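# Test drawer slides, tray faulty ones, close good ones

## Task

All the drawer slides start out extended almost fully. A sound slide, once drawn out to its end stop, latches and will not slide back in unless its release lever is pressed inward. A slide that fails to latch, or that collapses when pushed hard, is faulty and must end up inside the grey tray. Every sound slide must be closed and left lying on the table.

## Robot and tools

Robot: two UR-type arms, left_arm and right_arm, each ending in a sixteen-motor four-digit hand (a left hand on left_arm, a right hand on right_arm). Scene frame: origin at table-top height midway between the nominal bases, +x out over the table, +z up, left_arm on the +y side. Actual base roots: left_arm (+0.067, +0.384, +0.026) m, right_arm (-0.067, -0.360, +0.026) m, each turned about 1 degree about z. Reported hand poses and velocities are in that arm's own base frame; fixed cameras and the table use the scene frame. Printed positions can be off by a few centimetres.

Hand point axes (right hand): +z runs along straight fingers toward the tips, +y points out of the palm face, +x across the palm away from the thumb. On the left hand +x points toward the thumb. A rigid mast sticks out near the wrist on the palm side and can collide.

The row (used by execute_actions and move): always 48 numbers, each in [-1, 1], covering both arms. Order: left_arm dx, dy, dz, rx, ry, rz; then 16 left hand motor goals; left current_limit, speed; then the same 24 for right_arm. The six pose numbers are an offset, not an absolute pose, measured from that arm's Hand target as it was when the action or move began, along that Hand target's own axes. Scale: 1.0 = 0.6 m for dx, dy, dz and 180 degrees for rx, ry, rz (one rotation vector). All zeros re-requests the current Hand target. Hand motor order: index_mcp, index_abd, index_pip, index_dip, middle_mcp, middle_abd, middle_pip, middle_dip, ring_mcp, ring_abd, ring_pip, ring_dip, thumb_cmc, thumb_axl, thumb_mcp, thumb_ipl. Each is an absolute goal angle scaled between its two stops, not an offset; toward +1 curls fingers to the palm (straight is roughly -0.75 for _mcp, -0.58 _pip, -0.70 _dip, 0 for _abd; thumb straight about -0.71, -0.68, -0.23, -0.17). current_limit maps -1..+1 to 0..550 mA; speed maps to (speed+1)/2 of 8.5 rad/s. Starting values: +0.4 and -0.6. A 0 in a hand column is a real goal, so to keep a hand as is, resend its hand_goal, hand_current_limit and hand_speed.

execute_actions(actions, cameras): actions is a list; each action is up to 15 rows, one per 1/30 s step, and a short list holds its last row. Each row counts from the action's start pose, not the previous row. Empty list returns images and full state.

move(target, speed, blend, stop_force, zero, blocking, cameras): target is one 48-number row or up to 15 rows, all offsets from the same starting Hand targets; straight-line path per arm, no obstacle avoidance. speed in m/s, 0.002 to 3.6 (default 0.25), turns capped at twice that in rad/s. blend in m rounds corners of a list. stop_force in N (3 to 120) ends an arm's path when its wrist sensor feels that much opposing push; do not rely on it while the hand rotates, and omit it when pulling away from a contact. zero (default true) re-zeros before the move. blocking=false returns early (not allowed with stop_force). Result adds a move: line ending done, off_target, moving, held or fault, plus limits such as paced or held.

wait(seconds 0 to 10); stop() brakes a running move; zoom_image(camera, region [x0,y0,x1,y1] pixels, at most 504 each way) on cam_head_left, cam_head_right, cam_high, cam_left_wrist or cam_right_wrist (all 896x504); zero_wrist_force(arm); read_manual(section) only returns licences; finished_scene(scene) ends the scene irreversibly.

Results: end_effector_position (m), end_effector_quat_wxyz, velocities; Hand target is the last commanded pose after clipping, and next offsets start from it. Hand lines: hand_goal, hand_measured, hand_current_ma, hand_state (moving, goal, blocked, overload). Wrist force and torque are in end effector axes, zeroed at scene start. Joint velocities 'within noise' means the arm is still.

Cautions: orientation commands are clipped to 32 degrees from the measured one per step. Arms are stiff; pushing even slightly beyond a firm contact can trigger a fault. Torque fault at load limits (wrist joints 25.7 N m, others 138) or about 150 N outside force halts the arm 10 s. Motors at 495 mA or more for 5 s shut down for 10 s. Motors at 85 °C trigger an over-temperature stop. Avoid arm-to-arm contact, closing a hand on the other hand, and paths passing near an arm's own base. Nothing may fall off or be left off the table; avoid dropping, slamming or hitting things, and do not release parts while they move. Objects may be nudged briefly by outside pushes.

Each tool is called after "Emit:" as name(argument=value, ...), one argument or row to a line, values as JSON.

## Session

Emit:
execute_actions(
  actions=[],
)

Scene clock: 0.00 s.
left_arm: end_effector_position=(+0.4611, -0.3121, +0.2615) hand_goal=(-0.754, +0.000, -0.576, -0.696, -0.754, +0.000, -0.576, -0.696, -0.754, +0.000, -0.576, -0.696, -0.714, -0.678, -0.226, -0.168) hand_measured=(-0.754, +0.000, -0.576, -0.696, -0.754, +0.000, -0.576, -0.696, -0.754, +0.000, -0.576, -0.696, -0.714, -0.678, -0.226, -0.168) hand_current_ma=(+0, +0, +0, +0, +0, +0, +0, +0, +0, +0, +0, +0, +0, +0, +0, +0) hand_state=(goal, goal, goal, goal, goal, goal, goal, goal, goal, goal, goal, goal, goal, goal, goal, goal) hand_current_limit=0.40 hand_speed=-0.60 end_effector_quat_wxyz=(-0.128, -0.239, +0.924, -0.268) | right_arm: end_effector_position=(+0.6199, -0.0839, +0.2860) hand_goal=(-0.754, +0.000, -0.576, -0.696, -0.754, +0.000, -0.576, -0.696, -0.754, +0.000, -0.576, -0.696, -0.714, -0.678, -0.226, -0.168) hand_measured=(-0.754, +0.000, -0.576, -0.696, -0.754, +0.000, -0.576, -0.696, -0.754, +0.000, -0.576, -0.696, -0.714, -0.678, -0.226, -0.168) hand_current_ma=(+0, +0, +0, +0, +0, +0, +0, +0, +0, +0, +0, +0, +0, +0, +0, +0) hand_state=(goal, goal, goal, goal, goal, goal, goal, goal, goal, goal, goal, goal, goal, goal, goal, goal) hand_current_limit=0.40 hand_speed=-0.60 end_effector_quat_wxyz=(+0.040, -0.535, +0.798, -0.275)
Joint positions: left_arm=[2.956 -1.816 -1.57 -1.33 0.968 -2.262] | right_arm=[-0.285 -1.294 1.531 -2.301 -1.854 3.175]
Joint velocities: within noise
Joint torques (N m): no reading
Wrist force (N): no reading
Wrist torque (N m): no reading
Wrist force, peak (N): no reading
Hand target: left_arm +0.4611, -0.3121, +0.2615; -0.128, -0.239, +0.924, -0.268 | right_arm +0.6199, -0.0839, +0.2860; +0.040, -0.535, +0.798, -0.275

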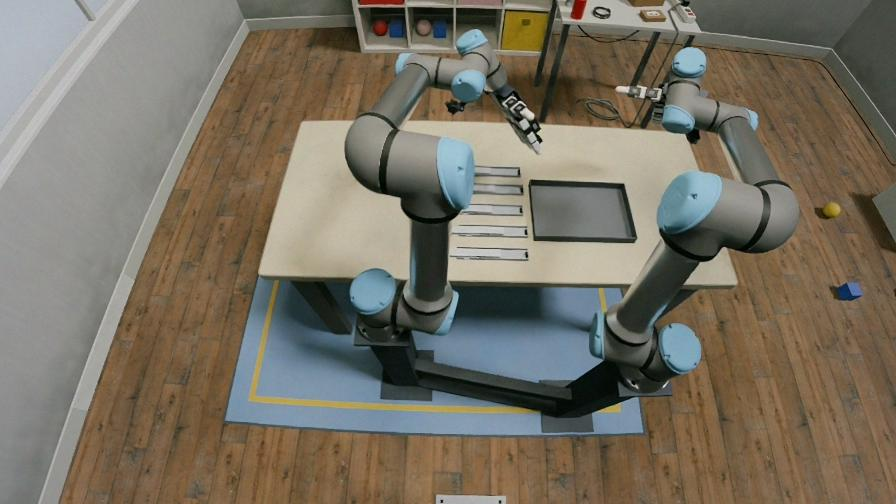

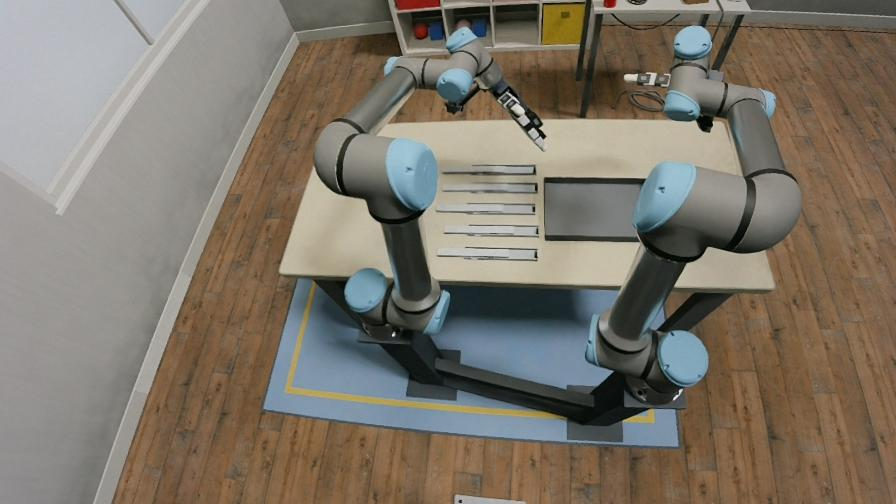

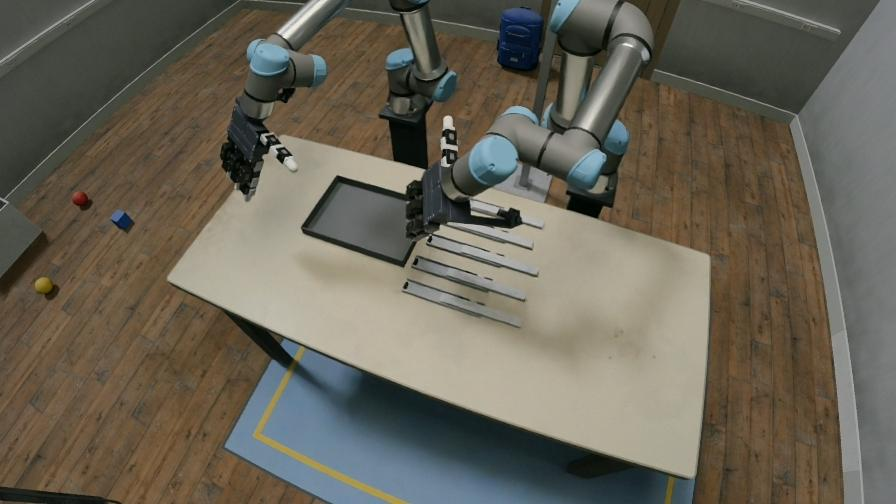

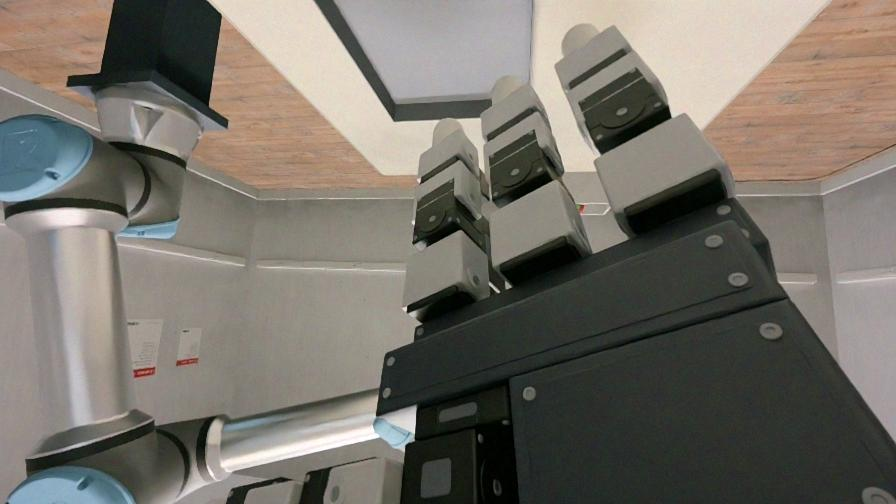

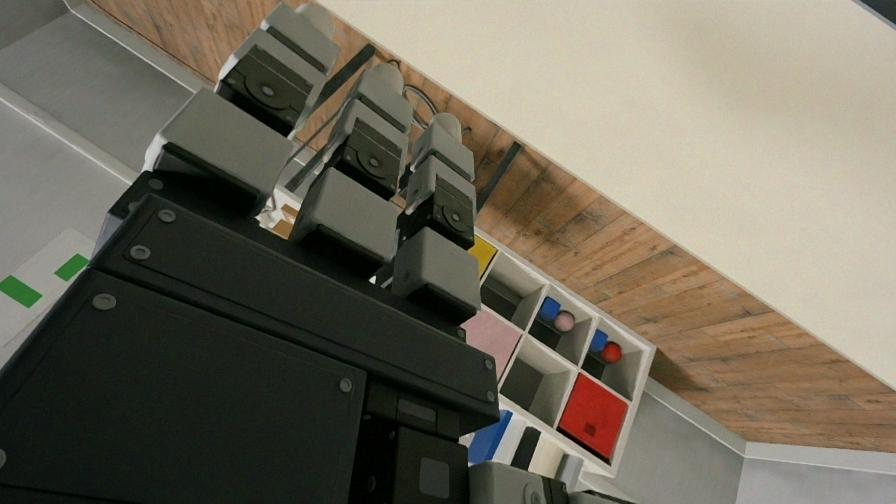

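Emit:
zoom_image(
  camera="cam_head_left",
  region=[420, 150, 660, 285],
)

Emit:
zoom_image(
  camera="cam_head_right",
  region=[420, 150, 660, 285],
)

Emit:
zoom_image(
  camera="cam_high",
  region=[380, 190, 560, 340],
)

Scaled by 2.100 from the camera's 896x504 image, which has a finer 1280x720 frame.

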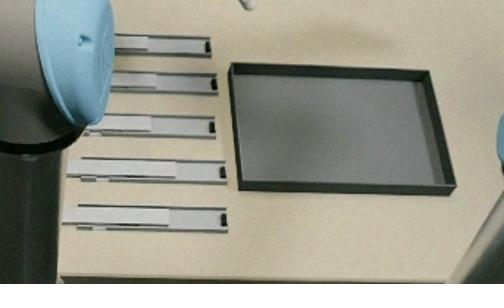

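Scaled by 2.100 from the camera's 896x504 image, which has a finer 1280x720 frame.

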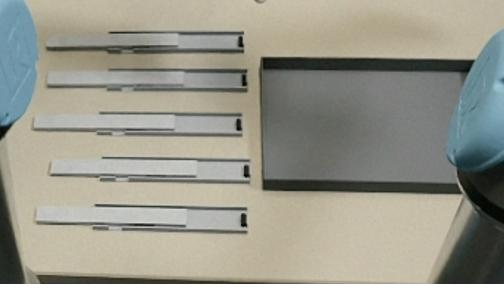

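Scaled by 2.800 from the camera's 896x504 image, which has a finer 1280x720 frame.

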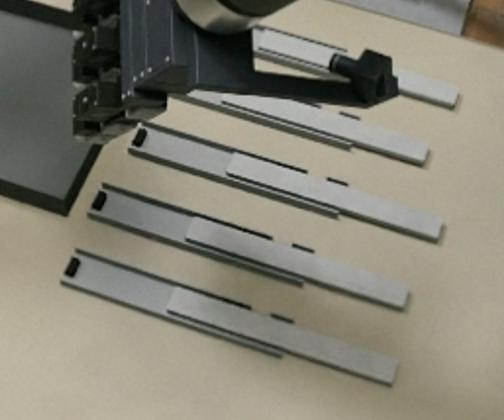

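Emit:
move(
  target=[0.0775, 0.286, -0.419, 0,0,0, -0.754,0,-0.576,-0.696,-0.754,0,-0.576,-0.696,-0.754,0,-0.576,-0.696,-0.714,-0.678,-0.226,-0.168,0.4,-0.6, 0,0,0,0,0,0, -0.754,0,-0.576,-0.696,-0.754,0,-0.576,-0.696,-0.754,0,-0.576,-0.696,-0.714,-0.678,-0.226,-0.168,0.4,-0.6],
  cameras=["cam_head_left","cam_head_right","cam_high"],
)

Scene clock: 213.40 s.
left_arm: end_effector_position=(+0.3610, -0.0623, +0.4109) hand_goal=(-0.754, +0.000, -0.576, -0.696, -0.754, +0.000, -0.576, -0.696, -0.754, +0.000, -0.576, -0.696, -0.714, -0.678, -0.226, -0.168) hand_measured=(-0.750, +0.000, -0.576, -0.696, -0.750, +0.000, -0.576, -0.696, -0.750, +0.000, -0.576, -0.696, -0.712, -0.678, -0.224, -0.168) hand_current_ma=(+1, +0, +0, +0, +1, +0, +0, +0, +1, +0, +0, +0, +0, +0, +1, +0) hand_state=(goal, goal, goal, goal, goal, goal, goal, goal, goal, goal, goal, goal, goal, goal, goal, goal) hand_current_limit=0.40 hand_speed=-0.60 end_effector_quat_wxyz=(-0.128, -0.239, +0.924, -0.268) | right_arm: end_effector_position=(+0.6199, -0.0839, +0.2860) hand_goal=(-0.754, +0.000, -0.576, -0.696, -0.754, +0.000, -0.576, -0.696, -0.754, +0.000, -0.576, -0.696, -0.714, -0.678, -0.226, -0.168) hand_measured=(-0.750, +0.000, -0.576, -0.696, -0.750, +0.000, -0.576, -0.696, -0.750, +0.000, -0.576, -0.696, -0.712, -0.678, -0.224, -0.168) hand_current_ma=(+6, +0, -1, +0, +6, +0, -1, +0, +6, +0, -1, +0, +3, +1, +3, +0) hand_state=(goal, goal, goal, goal, goal, goal, goal, goal, goal, goal, goal, goal, goal, goal, goal, goal) hand_current_limit=0.40 hand_speed=-0.60 end_effector_quat_wxyz=(+0.040, -0.535, +0.798, -0.275)
Joint positions: left_arm=[3.468 -1.452 -1.494 -2.096 1.055 -1.664] | right_arm=[-0.285 -1.294 1.531 -2.301 -1.854 3.175]
Joint torques (N m): left_arm=[9.3 22.4 27.58 -0.68 -0.69 2.71] | right_arm=[1.54 -36.65 -22.52 -3.07 -0.26 -0.07]
Wrist force (N): left_arm=[-0.1 0.0 0.2] | right_arm=[-0.4 0.0 -0.2]
Wrist torque (N m): left_arm=[-0.01 0.00 0.10] | right_arm=[0.01 0.06 -0.03]
Wrist force, peak (N): left_arm=[-0.3 -1.5 2.2] | right_arm=[0.0 -0.5 0.1]
Hand target: left_arm +0.3610, -0.0623, +0.4110; -0.128, -0.239, +0.924, -0.268 | right_arm +0.6199, -0.0839, +0.2860; +0.040, -0.535, +0.798, -0.275
Off the commanded pose: left_arm 0.000 m, 0 deg | right_arm 0.000 m, 0 deg.
move: done
Images, in order (width x height): cam_head_left 896x504, cam_head_right 896x504, cam_high 896x504.

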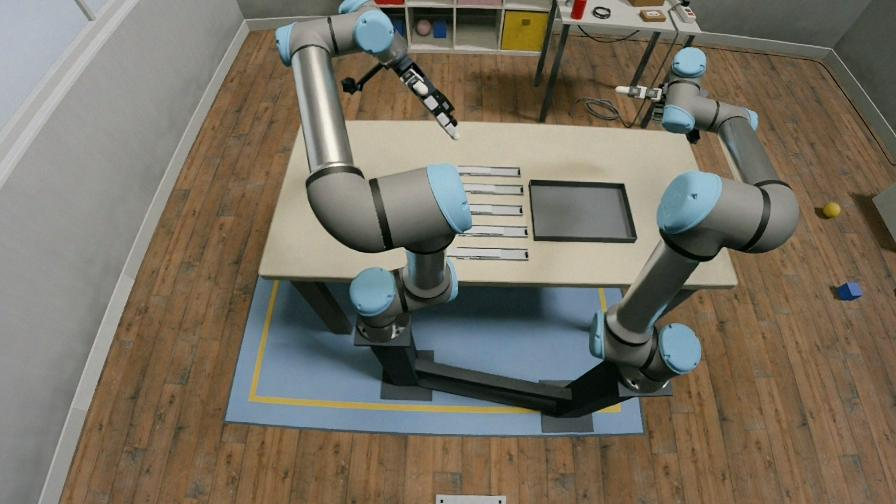

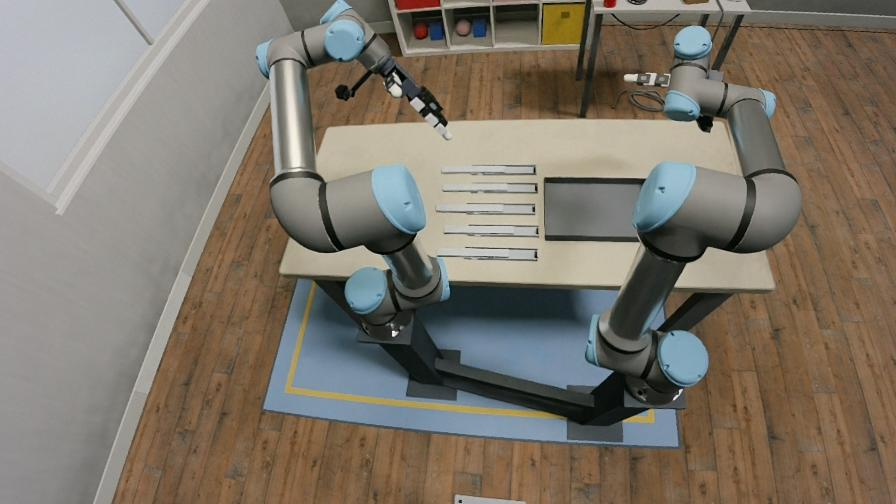

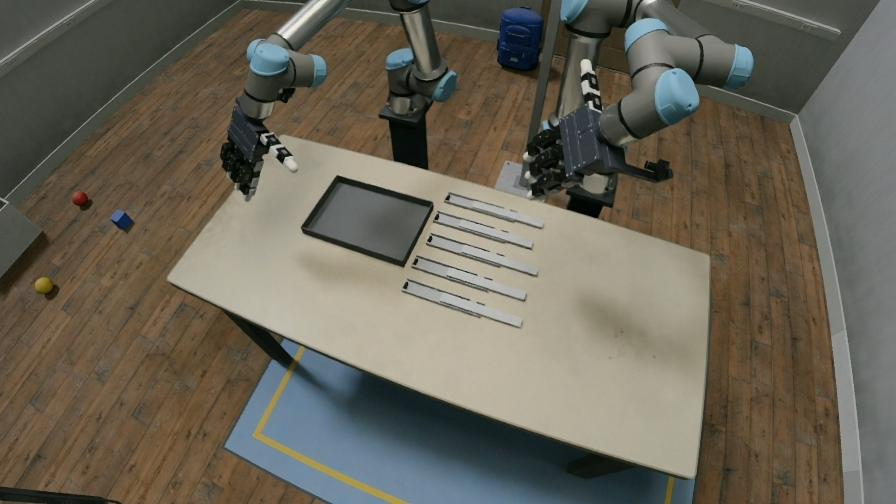

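Emit:
move(
  target=[0,0,0, 0,0,0, -0.754,0,-0.576,-0.696,-0.754,0,-0.576,-0.696,-0.754,0,-0.576,-0.696,-0.714,-0.678,-0.226,-0.168,0.4,-0.6, -0.45,0.37,-0.2743,-0.266,-0.0933,-0.2633, -0.754,0,-0.576,-0.696,-0.754,0,-0.576,-0.696,-0.754,0,-0.576,-0.696,-0.714,-0.678,-0.226,-0.168,0.4,-0.6],
  cameras=["cam_right_wrist","cam_high"],
  speed=0.4,
)

Scene clock: 220.93 s.
left_arm: end_effector_position=(+0.3610, -0.0623, +0.4110) hand_goal=(-0.754, +0.000, -0.576, -0.696, -0.754, +0.000, -0.576, -0.696, -0.754, +0.000, -0.576, -0.696, -0.714, -0.678, -0.226, -0.168) hand_measured=(-0.750, +0.000, -0.576, -0.696, -0.750, +0.000, -0.576, -0.696, -0.750, +0.000, -0.576, -0.696, -0.712, -0.678, -0.224, -0.168) hand_current_ma=(+1, +0, +0, +0, +1, +0, +0, +0, +1, +0, +0, +0, +0, +0, +1, +0) hand_state=(goal, goal, goal, goal, goal, goal, goal, goal, goal, goal, goal, goal, goal, goal, goal, goal) hand_current_limit=0.40 hand_speed=-0.60 end_effector_quat_wxyz=(-0.128, -0.239, +0.924, -0.268) | right_arm: end_effector_position=(+0.4912, +0.2790, +0.2563) hand_goal=(-0.754, +0.000, -0.576, -0.696, -0.754, +0.000, -0.576, -0.696, -0.754, +0.000, -0.576, -0.696, -0.714, -0.678, -0.226, -0.168) hand_measured=(-0.754, +0.000, -0.576, -0.696, -0.754, +0.000, -0.576, -0.696, -0.754, +0.000, -0.576, -0.696, -0.716, -0.678, -0.224, -0.168) hand_current_ma=(-1, +0, -1, +0, -1, +0, -1, +0, -1, +0, -1, +0, -2, +1, +4, +0) hand_state=(goal, goal, goal, goal, goal, goal, goal, goal, goal, goal, goal, goal, goal, goal, goal, goal) hand_current_limit=0.40 hand_speed=-0.60 end_effector_quat_wxyz=(+0.174, +0.803, -0.551, -0.146)
Joint positions: left_arm=[3.468 -1.452 -1.494 -2.096 1.056 -1.664] | right_arm=[0.257 -0.953 1.058 -1.218 -1.578 3.031]
Joint torques (N m): left_arm=[9 25.93 29.89 -0.57 0.62 2.51] | right_arm=[9.83 -44.74 -21.19 0.85 1.09 1.51]
Wrist force (N): left_arm=[0.3 0.1 0.2] | right_arm=[-0.8 0.5 0.1]
Wrist torque (N m): left_arm=[0.01 -0.05 0.07] | right_arm=[0.09 0.17 -0.17]
Wrist force, peak (N): left_arm=[0.5 0.0 0.2] | right_arm=[-2.8 0.5 0.2]
Hand target: left_arm +0.3610, -0.0623, +0.4110; -0.128, -0.239, +0.924, -0.268 | right_arm +0.4912, +0.2791, +0.2563; +0.174, +0.803, -0.550, -0.146
Off the commanded pose: left_arm 0.000 m, 0 deg | right_arm 0.000 m, 0 deg.
move: done
camera_calibration:
cam_right_wrist: T_world_to_cam=[[-0.819247, 0.479832, 0.314, 0.220552], [0.57344, 0.684659, 0.449898, -0.63513], [0.000893218, 0.548638, -0.83606, 0.186871], [0, 0, 0, 1]] pos_world=[0.544729, 0.226495, 0.372726]
Images, in order (width x height): cam_high 896x504, cam_right_wrist 896x504.

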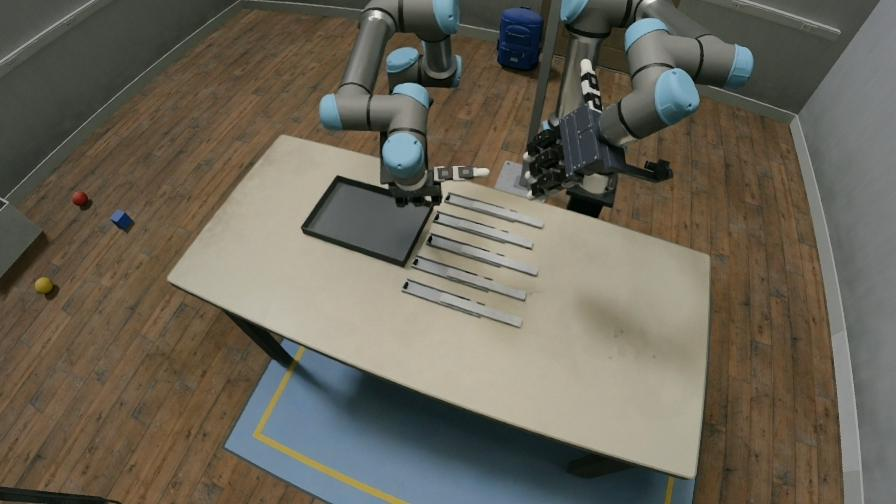

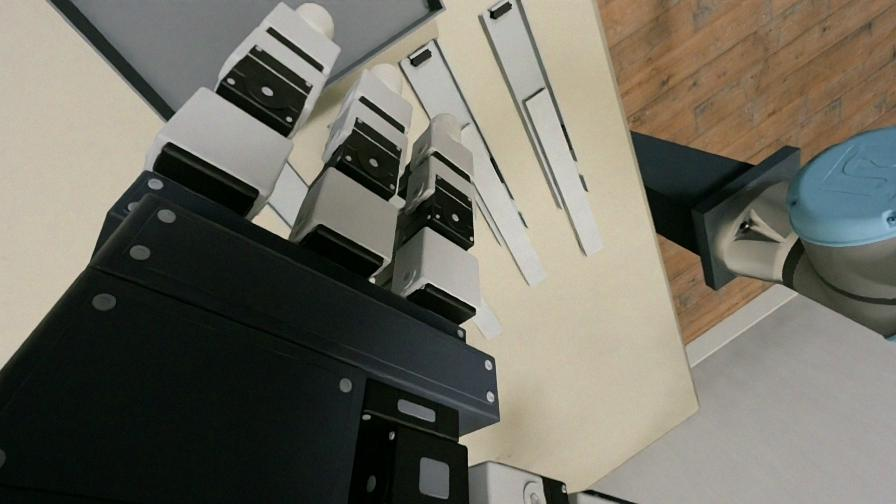

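Emit:
zoom_image(
  camera="cam_right_wrist",
  region=[380, 0, 640, 260],
)

Emit:
zoom_image(
  camera="cam_high",
  region=[390, 180, 560, 340],
)

Scaled by 1.938 from the camera's 896x504 image, which has a finer 1280x720 frame.

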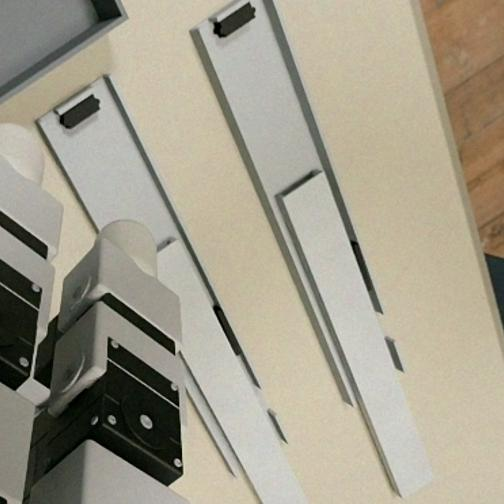

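Scaled by 2.965 from the camera's 896x504 image, which has a finer 1280x720 frame.

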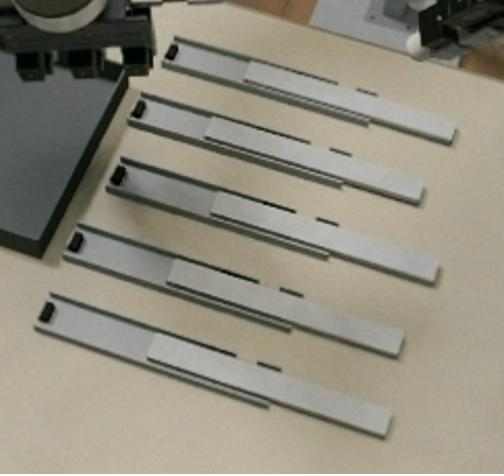

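Emit:
execute_actions(
  actions=[],
)

Emit:
zoom_image(
  camera="cam_head_right",
  region=[425, 155, 565, 265],
)

Emit:
zoom_image(
  camera="cam_head_left",
  region=[400, 155, 540, 265],
)

Emit:
zoom_image(
  camera="cam_high",
  region=[400, 190, 480, 300],
)

Emit:
zoom_image(
  camera="cam_high",
  region=[460, 190, 550, 335],
)

Scene clock: 260.33 s.
left_arm: end_effector_position=(+0.3610, -0.0623, +0.4110) hand_goal=(-0.754, +0.000, -0.576, -0.696, -0.754, +0.000, -0.576, -0.696, -0.754, +0.000, -0.576, -0.696, -0.714, -0.678, -0.226, -0.168) hand_measured=(-0.750, +0.000, -0.576, -0.696, -0.750, +0.000, -0.576, -0.696, -0.750, +0.000, -0.576, -0.696, -0.712, -0.678, -0.224, -0.168) hand_current_ma=(+1, +0, +0, +0, +1, +0, +0, +0, +1, +0, +0, +0, +0, +0, +1, +0) hand_state=(goal, goal, goal, goal, goal, goal, goal, goal, goal, goal, goal, goal, goal, goal, goal, goal) hand_current_limit=0.40 hand_speed=-0.60 end_effector_quat_wxyz=(-0.128, -0.239, +0.924, -0.268) | right_arm: end_effector_position=(+0.4912, +0.2791, +0.2563) hand_goal=(-0.754, +0.000, -0.576, -0.696, -0.754, +0.000, -0.576, -0.696, -0.754, +0.000, -0.576, -0.696, -0.714, -0.678, -0.226, -0.168) hand_measured=(-0.754, +0.000, -0.576, -0.696, -0.754, +0.000, -0.576, -0.696, -0.754, +0.000, -0.576, -0.696, -0.716, -0.678, -0.224, -0.168) hand_current_ma=(-1, +0, -1, +0, -1, +0, -1, +0, -1, +0, -1, +0, -2, +1, +4, +0) hand_state=(goal, goal, goal, goal, goal, goal, goal, goal, goal, goal, goal, goal, goal, goal, goal, goal) hand_current_limit=0.40 hand_speed=-0.60 end_effector_quat_wxyz=(+0.174, +0.803, -0.550, -0.146)
Joint positions: left_arm=[3.468 -1.452 -1.494 -2.096 1.056 -1.664] | right_arm=[0.257 -0.953 1.058 -1.217 -1.578 3.031]
Joint velocities: within noise
Joint torques (N m): left_arm=[9.05 25.31 29.34 -0.68 0.68 2.4] | right_arm=[11.38 -38.04 -35.82 1.28 1.01 -1.98]
Wrist force (N): left_arm=[0.0 0.2 0.3] | right_arm=[-0.8 0.6 -0.1]
Wrist torque (N m): left_arm=[0.00 0.00 0.05] | right_arm=[0.12 0.17 -0.17]
Wrist force, peak (N): left_arm=[0.5 -0.1 0.1] | right_arm=[-0.9 0.6 -0.3]
Hand target: left_arm +0.3610, -0.0623, +0.4110; -0.128, -0.239, +0.924, -0.268 | right_arm +0.4912, +0.2791, +0.2563; +0.174, +0.803, -0.550, -0.146
Off the commanded pose: left_arm 0.000 m, 0 deg | right_arm 0.000 m, 0 deg.
camera_calibration:
cam_left_wrist: T_world_to_cam=[[0.985879, -0.162254, -0.04144, -0.376302], [0.0167437, -0.150712, 0.988436, -0.469482], [-0.166623, -0.975172, -0.145867, 0.181623], [0, 0, 0, 1]] pos_world=[0.409111, 0.0453011, 0.474951]
cam_right_wrist: T_world_to_cam=[[-0.819237, 0.479638, 0.314321, 0.220422], [0.573454, 0.684739, 0.449759, -0.635172], [0.000493389, 0.548708, -0.836014, 0.187], [0, 0, 0, 1]] pos_world=[0.544728, 0.226596, 0.372725]

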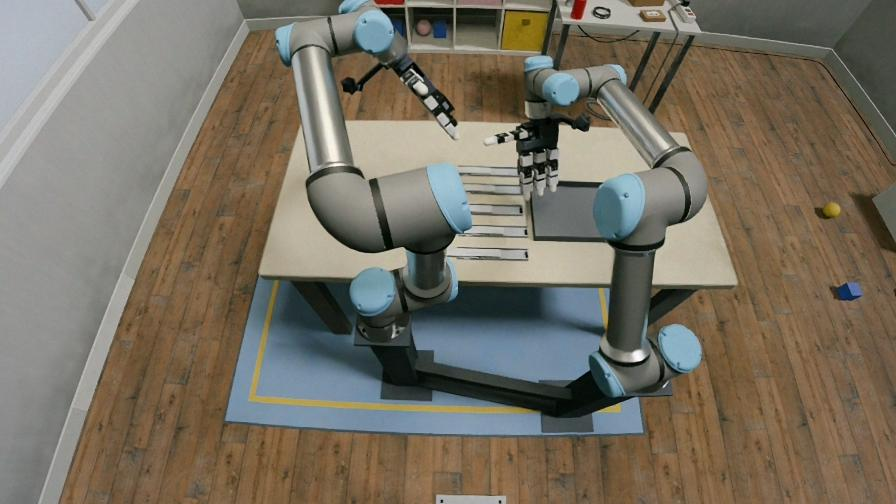

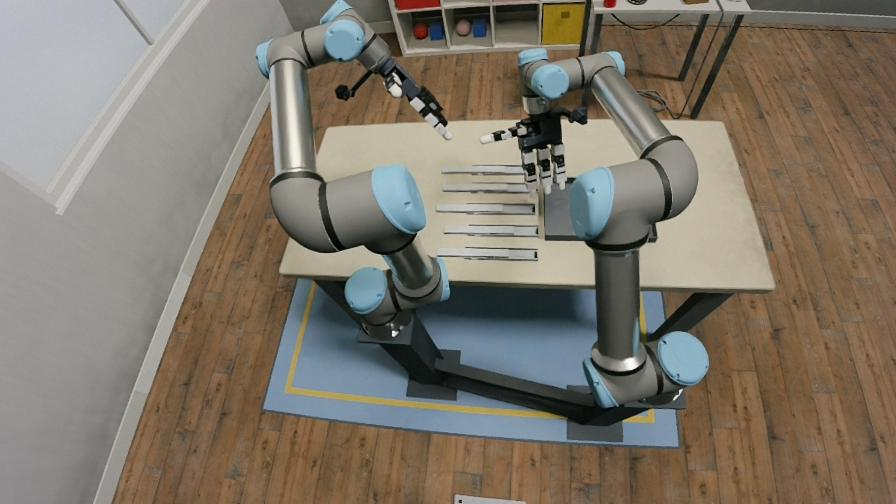

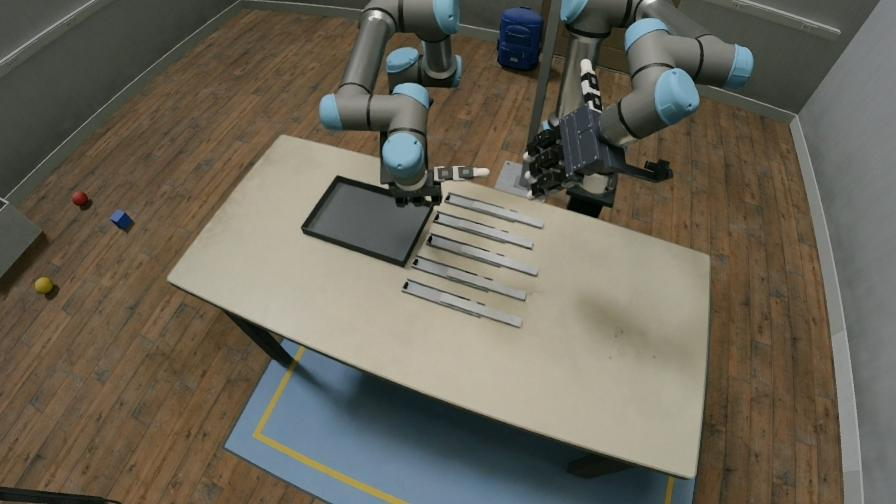

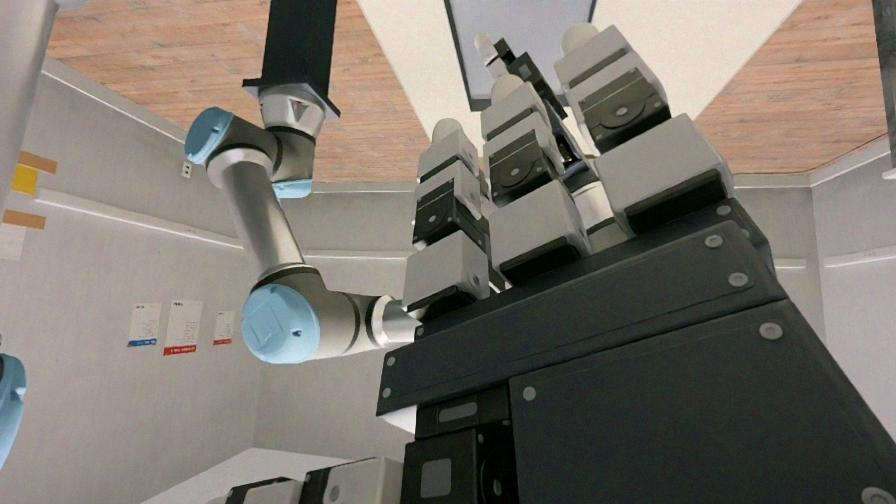

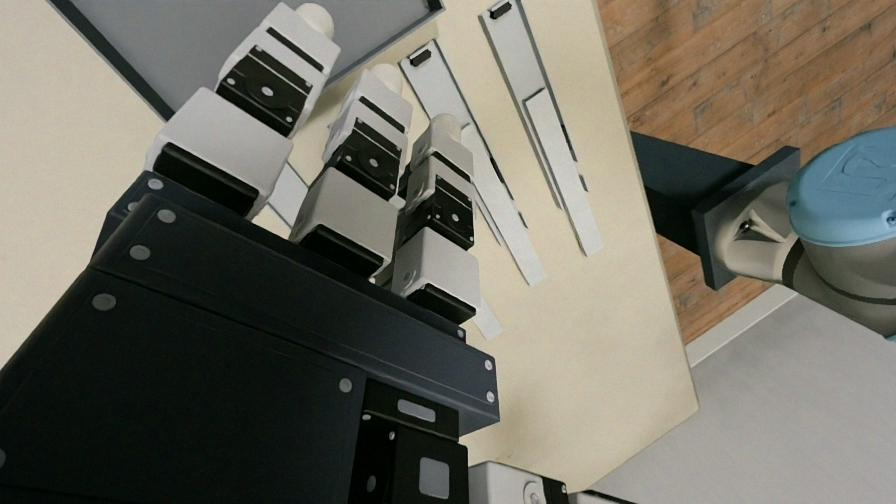

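Scaled by 3.600 from the camera's 896x504 image, which has a finer 1280x720 frame.

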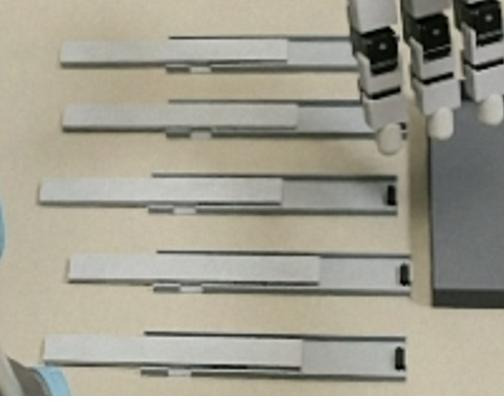

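Scaled by 3.600 from the camera's 896x504 image, which has a finer 1280x720 frame.

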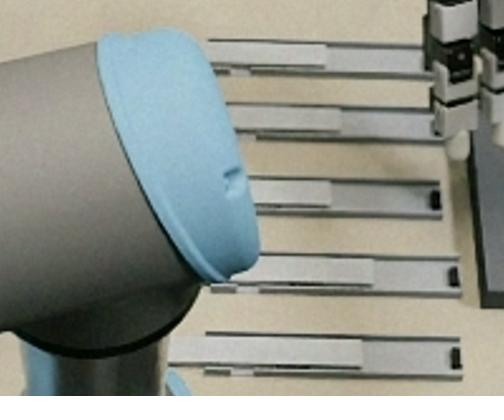

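Scaled by 4.582 from the camera's 896x504 image, which has a finer 1280x720 frame.

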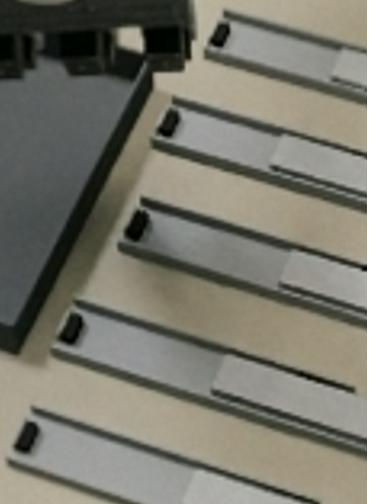

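Scaled by 3.476 from the camera's 896x504 image, which has a finer 1280x720 frame.

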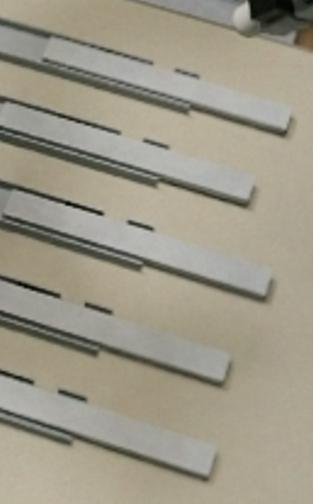

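Emit:
move(
  target=[-0.5393,-0.1592,0.324,0.2739,-0.360,-0.1703, -0.164,0,0.343,-0.638,-0.164,0,0.343,-0.638,-0.164,0,0.343,-0.638,0.571,0.401,-0.226,-0.168,0.4,-0.6, 0,0,0,0,0,0, -0.754,0,-0.576,-0.696,-0.754,0,-0.576,-0.696,-0.754,0,-0.576,-0.696,-0.714,-0.678,-0.226,-0.168,0.4,-0.6],
  cameras=["all"],
  speed=0.4,
)

Scene clock: 483.80 s.
left_arm: end_effector_position=(+0.6646, -0.1203, +0.1743) hand_goal=(-0.164, +0.000, +0.342, -0.638, -0.164, +0.000, +0.342, -0.638, -0.164, +0.000, +0.342, -0.638, +0.570, +0.400, -0.226, -0.168) hand_measured=(-0.164, +0.000, +0.338, -0.640, -0.164, +0.000, +0.336, -0.640, -0.164, +0.000, +0.336, -0.642, +0.568, +0.398, -0.224, -0.168) hand_current_ma=(+0, +0, -2, -1, +0, +0, -2, -1, +0, +0, -2, -1, +0, -1, +1, +0) hand_state=(goal, goal, goal, goal, goal, goal, goal, goal, goal, goal, goal, goal, goal, goal, goal, goal) hand_current_limit=0.40 hand_speed=-0.60 end_effector_quat_wxyz=(-0.409, +0.585, -0.574, +0.401) end_effector_velocity=(+0.000, +0.001, -0.001) end_effector_angular_velocity=(+0.002, +0.000, +0.005) | right_arm: end_effector_position=(+0.4912, +0.2791, +0.2563) hand_goal=(-0.754, +0.000, -0.576, -0.696, -0.754, +0.000, -0.576, -0.696, -0.754, +0.000, -0.576, -0.696, -0.714, -0.678, -0.226, -0.168) hand_measured=(-0.754, +0.000, -0.576, -0.696, -0.754, +0.000, -0.576, -0.696, -0.754, +0.000, -0.576, -0.696, -0.716, -0.678, -0.224, -0.168) hand_current_ma=(-1, +0, -1, +0, -1, +0, -1, +0, -1, +0, -1, +0, -2, +1, +4, +0) hand_state=(goal, goal, goal, goal, goal, goal, goal, goal, goal, goal, goal, goal, goal, goal, goal, goal) hand_current_limit=0.40 hand_speed=-0.60 end_effector_quat_wxyz=(+0.174, +0.803, -0.550, -0.146)
Joint positions: left_arm=[3.209 -2.029 -2 0.538 1.526 -3.125] | right_arm=[0.257 -0.953 1.058 -1.217 -1.578 3.031]
Joint velocities: left_arm=[0 -0.003 -0.001 0.004 0.006 0] | right_arm=[within noise]
Joint torques (N m): left_arm=[-4.8 31.19 16.39 5.06 2.03 -1.72] | right_arm=[12.59 -37.38 -35.71 1.13 1.25 -1.66]
Wrist force (N): left_arm=[0.6 0.0 0.4] | right_arm=[-0.6 0.5 -0.1]
Wrist torque (N m): left_arm=[0.19 0.00 0.12] | right_arm=[0.10 0.15 -0.16]
Wrist force, peak (N): left_arm=[1.3 1.1 1.6] | right_arm=[-1.0 0.7 -0.3]
Hand target: left_arm +0.6646, -0.1204, +0.1743; -0.409, +0.585, -0.574, +0.401 | right_arm +0.4912, +0.2791, +0.2563; +0.174, +0.803, -0.550, -0.146
Off the commanded pose: left_arm 0.000 m, 0 deg | right_arm 0.000 m, 0 deg.
move: done
camera_calibration:
cam_left_wrist: T_world_to_cam=[[0.208656, 0.799204, 0.563681, -0.168049], [-0.49088, -0.412921, 0.767159, 0.0951146], [0.845872, -0.436772, 0.306155, -0.545866], [0, 0, 0, 1]] pos_world=[0.543487, -0.0648383, 0.188877]
cam_right_wrist: T_world_to_cam=[[-0.819237, 0.479638, 0.314321, 0.220422], [0.573454, 0.684739, 0.449759, -0.635172], [0.000493389, 0.548708, -0.836014, 0.187], [0, 0, 0, 1]] pos_world=[0.544728, 0.226596, 0.372725]

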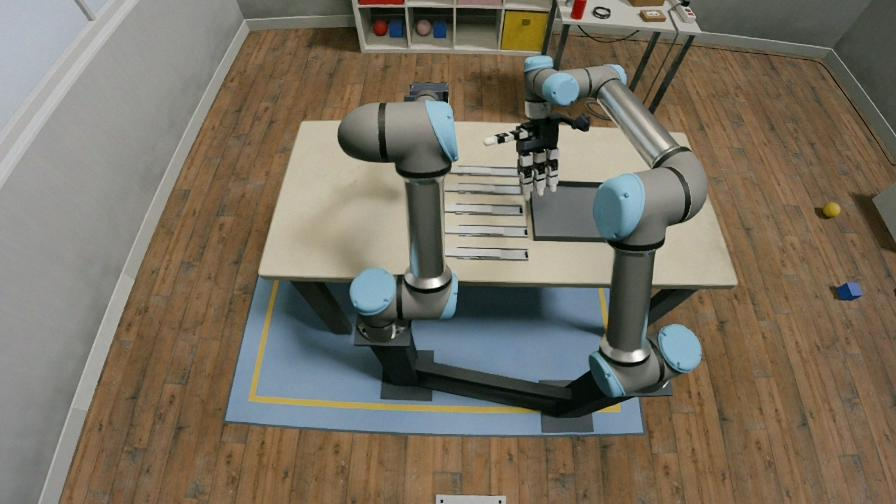

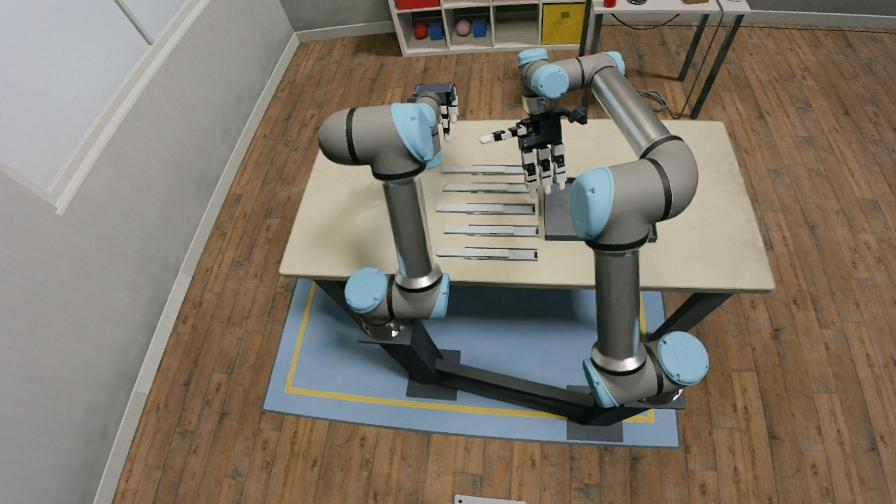

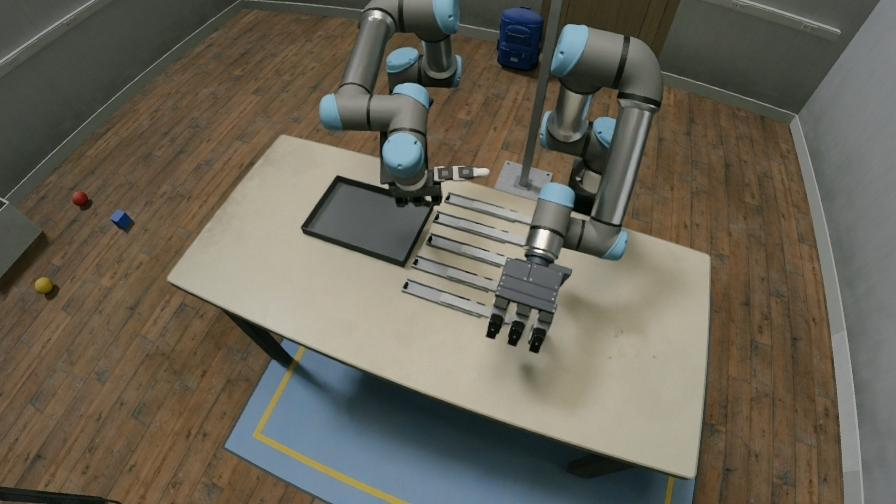

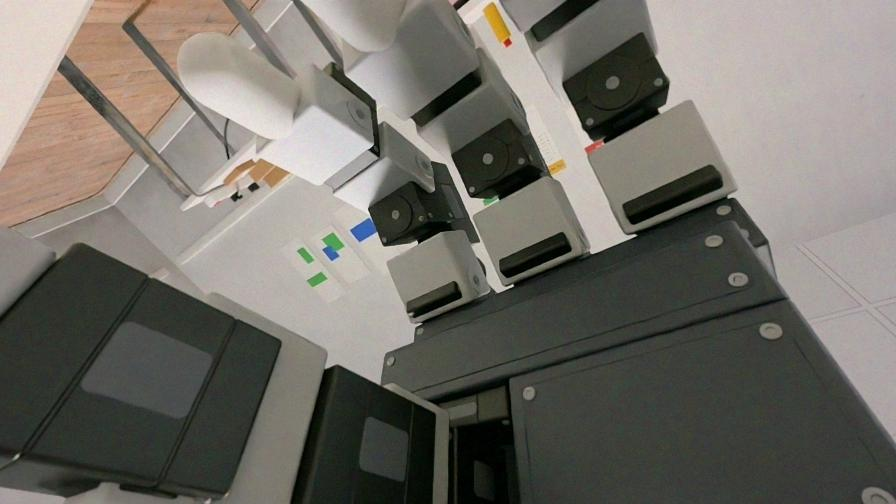

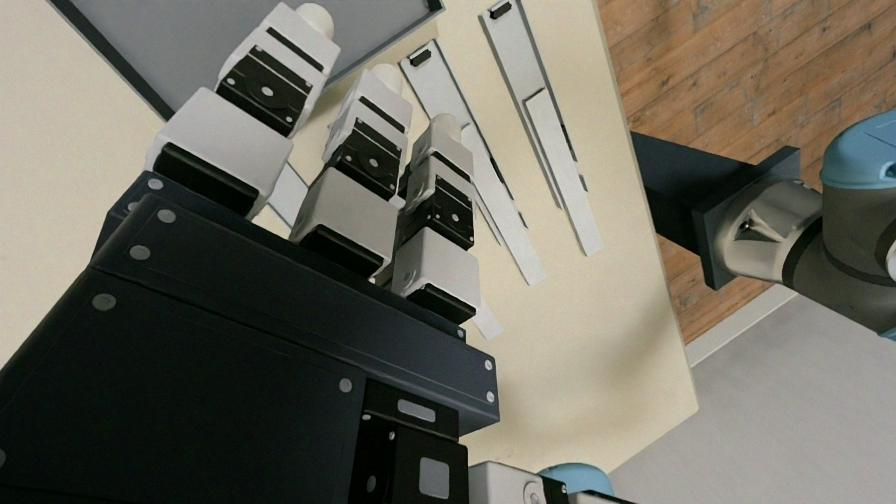

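Emit:
move(
  target=[-0.1583,0.2272,0.0827,0,0,0, -0.164,0,0.343,-0.638,-0.164,0,0.343,-0.638,-0.164,0,0.343,-0.638,0.571,0.401,-0.226,-0.168,0.4,-0.6, 0,0,0,0,0,0, -0.754,0,-0.576,-0.696,-0.754,0,-0.576,-0.696,-0.754,0,-0.576,-0.696,-0.714,-0.678,-0.226,-0.168,0.4,-0.6],
  cameras=["cam_high"],
  speed=0.3,
)

Emit:
zoom_image(
  camera="cam_high",
  region=[440, 170, 660, 370],
)

Emit:
move(
  target=[0,0.04698,0.01709,0,0,0, -0.164,0,0.343,-0.638,-0.164,0,0.343,-0.638,-0.164,0,0.343,-0.638,0.571,0.401,-0.226,-0.168,0.4,-0.6, 0,0,0,0,0,0, -0.754,0,-0.576,-0.696,-0.754,0,-0.576,-0.696,-0.754,0,-0.576,-0.696,-0.714,-0.678,-0.226,-0.168,0.4,-0.6],
  speed=0.015,
  stop_force=4,
)

Scene clock: 496.87 s.
left_arm: end_effector_position=(+0.6626, -0.0254, +0.0293) hand_goal=(-0.164, +0.000, +0.342, -0.638, -0.164, +0.000, +0.342, -0.638, -0.164, +0.000, +0.342, -0.638, +0.570, +0.400, -0.226, -0.168) hand_measured=(-0.162, +0.000, +0.338, -0.640, -0.162, +0.000, +0.338, -0.640, -0.162, +0.000, +0.336, -0.642, +0.570, +0.398, -0.224, -0.168) hand_current_ma=(+0, +0, -2, -1, +0, +0, -2, -1, +0, +0, -2, -1, +0, -1, +1, +0) hand_state=(goal, goal, goal, goal, goal, goal, goal, goal, goal, goal, goal, goal, goal, goal, goal, goal) hand_current_limit=0.40 hand_speed=-0.60 end_effector_quat_wxyz=(-0.409, +0.585, -0.574, +0.401) | right_arm: end_effector_position=(+0.4912, +0.2791, +0.2563) hand_goal=(-0.754, +0.000, -0.576, -0.696, -0.754, +0.000, -0.576, -0.696, -0.754, +0.000, -0.576, -0.696, -0.714, -0.678, -0.226, -0.168) hand_measured=(-0.754, +0.000, -0.576, -0.696, -0.754, +0.000, -0.576, -0.696, -0.754, +0.000, -0.576, -0.696, -0.716, -0.678, -0.224, -0.168) hand_current_ma=(-1, +0, -1, +0, -1, +0, -1, +0, -1, +0, -1, +0, -2, +1, +4, +0) hand_state=(goal, goal, goal, goal, goal, goal, goal, goal, goal, goal, goal, goal, goal, goal, goal, goal) hand_current_limit=0.40 hand_speed=-0.60 end_effector_quat_wxyz=(+0.174, +0.803, -0.550, -0.146)
Joint positions: left_arm=[3.412 -2.345 -2.045 0.888 1.336 -3.054] | right_arm=[0.257 -0.953 1.058 -1.217 -1.578 3.031]
Joint torques (N m): left_arm=[8.33 35.23 0.09 3.9 -1.47 -1.24] | right_arm=[12.71 -36.98 -37.11 1.35 1.17 -1.72]
Wrist force (N): left_arm=[0.8 0.2 0.5] | right_arm=[-0.6 0.7 -0.1]
Wrist torque (N m): left_arm=[0.20 -0.02 0.31] | right_arm=[0.12 0.16 -0.16]
Wrist force, peak (N): left_arm=[2.0 -2.5 -0.2] | right_arm=[-0.9 0.8 -0.2]
Hand target: left_arm +0.6626, -0.0254, +0.0292; -0.409, +0.585, -0.574, +0.401 | right_arm +0.4912, +0.2791, +0.2563; +0.174, +0.803, -0.550, -0.146
Off the commanded pose: left_arm 0.000 m, 0 deg | right_arm 0.000 m, 0 deg.
move: done
Images, in order (width x height): cam_high 896x504.

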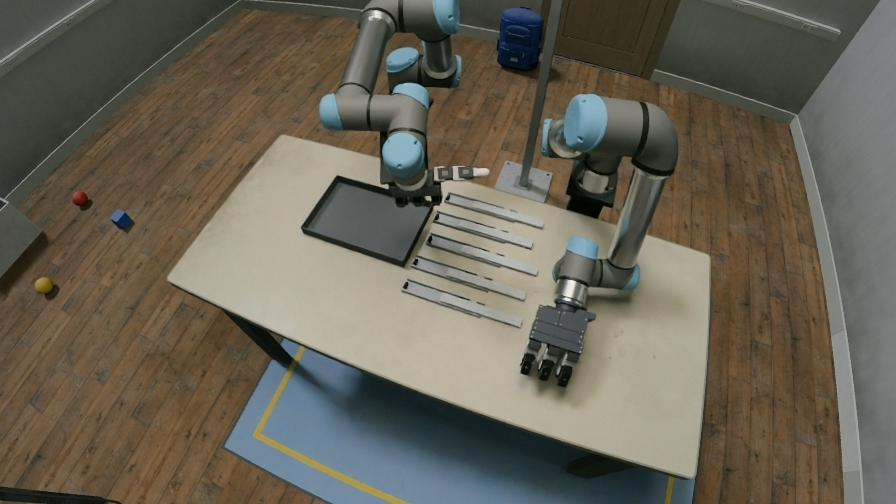

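Scaled by 2.291 from the camera's 896x504 image, which has a finer 1280x720 frame.

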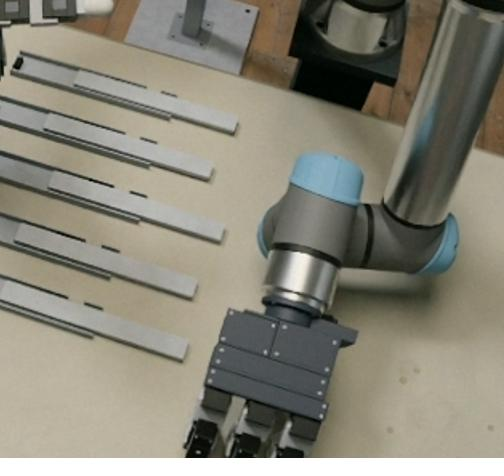

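Scene clock: 498.87 s.
left_arm: end_effector_position=(+0.6626, -0.0254, +0.0125) hand_goal=(-0.164, +0.000, +0.342, -0.638, -0.164, +0.000, +0.342, -0.638, -0.164, +0.000, +0.342, -0.638, +0.570, +0.400, -0.226, -0.168) hand_measured=(-0.164, +0.000, +0.344, -0.638, -0.164, +0.000, +0.344, -0.638, -0.164, +0.000, +0.344, -0.638, +0.570, +0.398, -0.224, -0.168) hand_current_ma=(+0, +0, +0, +0, +0, +0, +0, +0, +0, +0, +0, +0, +0, -1, +1, +0) hand_state=(goal, goal, goal, goal, goal, goal, goal, goal, goal, goal, goal, goal, goal, goal, goal, goal) hand_current_limit=0.40 hand_speed=-0.60 end_effector_quat_wxyz=(-0.409, +0.585, -0.574, +0.401) | right_arm: end_effector_position=(+0.4912, +0.2791, +0.2563) hand_goal=(-0.754, +0.000, -0.576, -0.696, -0.754, +0.000, -0.576, -0.696, -0.754, +0.000, -0.576, -0.696, -0.714, -0.678, -0.226, -0.168) hand_measured=(-0.754, +0.000, -0.576, -0.696, -0.754, +0.000, -0.576, -0.696, -0.754, +0.000, -0.576, -0.696, -0.716, -0.678, -0.224, -0.168) hand_current_ma=(-1, +0, -1, +0, -1, +0, -1, +0, -1, +0, -1, +0, -2, +1, +4, +0) hand_state=(goal, goal, goal, goal, goal, goal, goal, goal, goal, goal, goal, goal, goal, goal, goal, goal) hand_current_limit=0.40 hand_speed=-0.60 end_effector_quat_wxyz=(+0.174, +0.803, -0.550, -0.146)
Joint positions: left_arm=[3.412 -2.387 -2.036 0.921 1.336 -3.054] | right_arm=[0.257 -0.953 1.058 -1.217 -1.578 3.031]
Joint torques (N m): left_arm=[7.65 41.1 -0.4 2.91 -0.05 2.01] | right_arm=[14.08 -37.24 -37.06 1.23 1.15 -1.66]
Wrist force (N): left_arm=[0.3 0.0 0.8] | right_arm=[-0.7 0.5 -0.2]
Wrist torque (N m): left_arm=[0.16 0.06 0.28] | right_arm=[0.11 0.17 -0.17]
Wrist force, peak (N): left_arm=[0.6 -9.0 0.9] | right_arm=[-1.0 0.7 0.1]
Hand target: left_arm +0.6626, -0.0254, +0.0125; -0.409, +0.585, -0.574, +0.401 (not the last commanded pose) | right_arm +0.4912, +0.2791, +0.2563; +0.174, +0.803, -0.550, -0.146
Off the commanded pose: left_arm 0.013 m, 0 deg | right_arm 0.000 m, 0 deg.
move: contact (left_arm)


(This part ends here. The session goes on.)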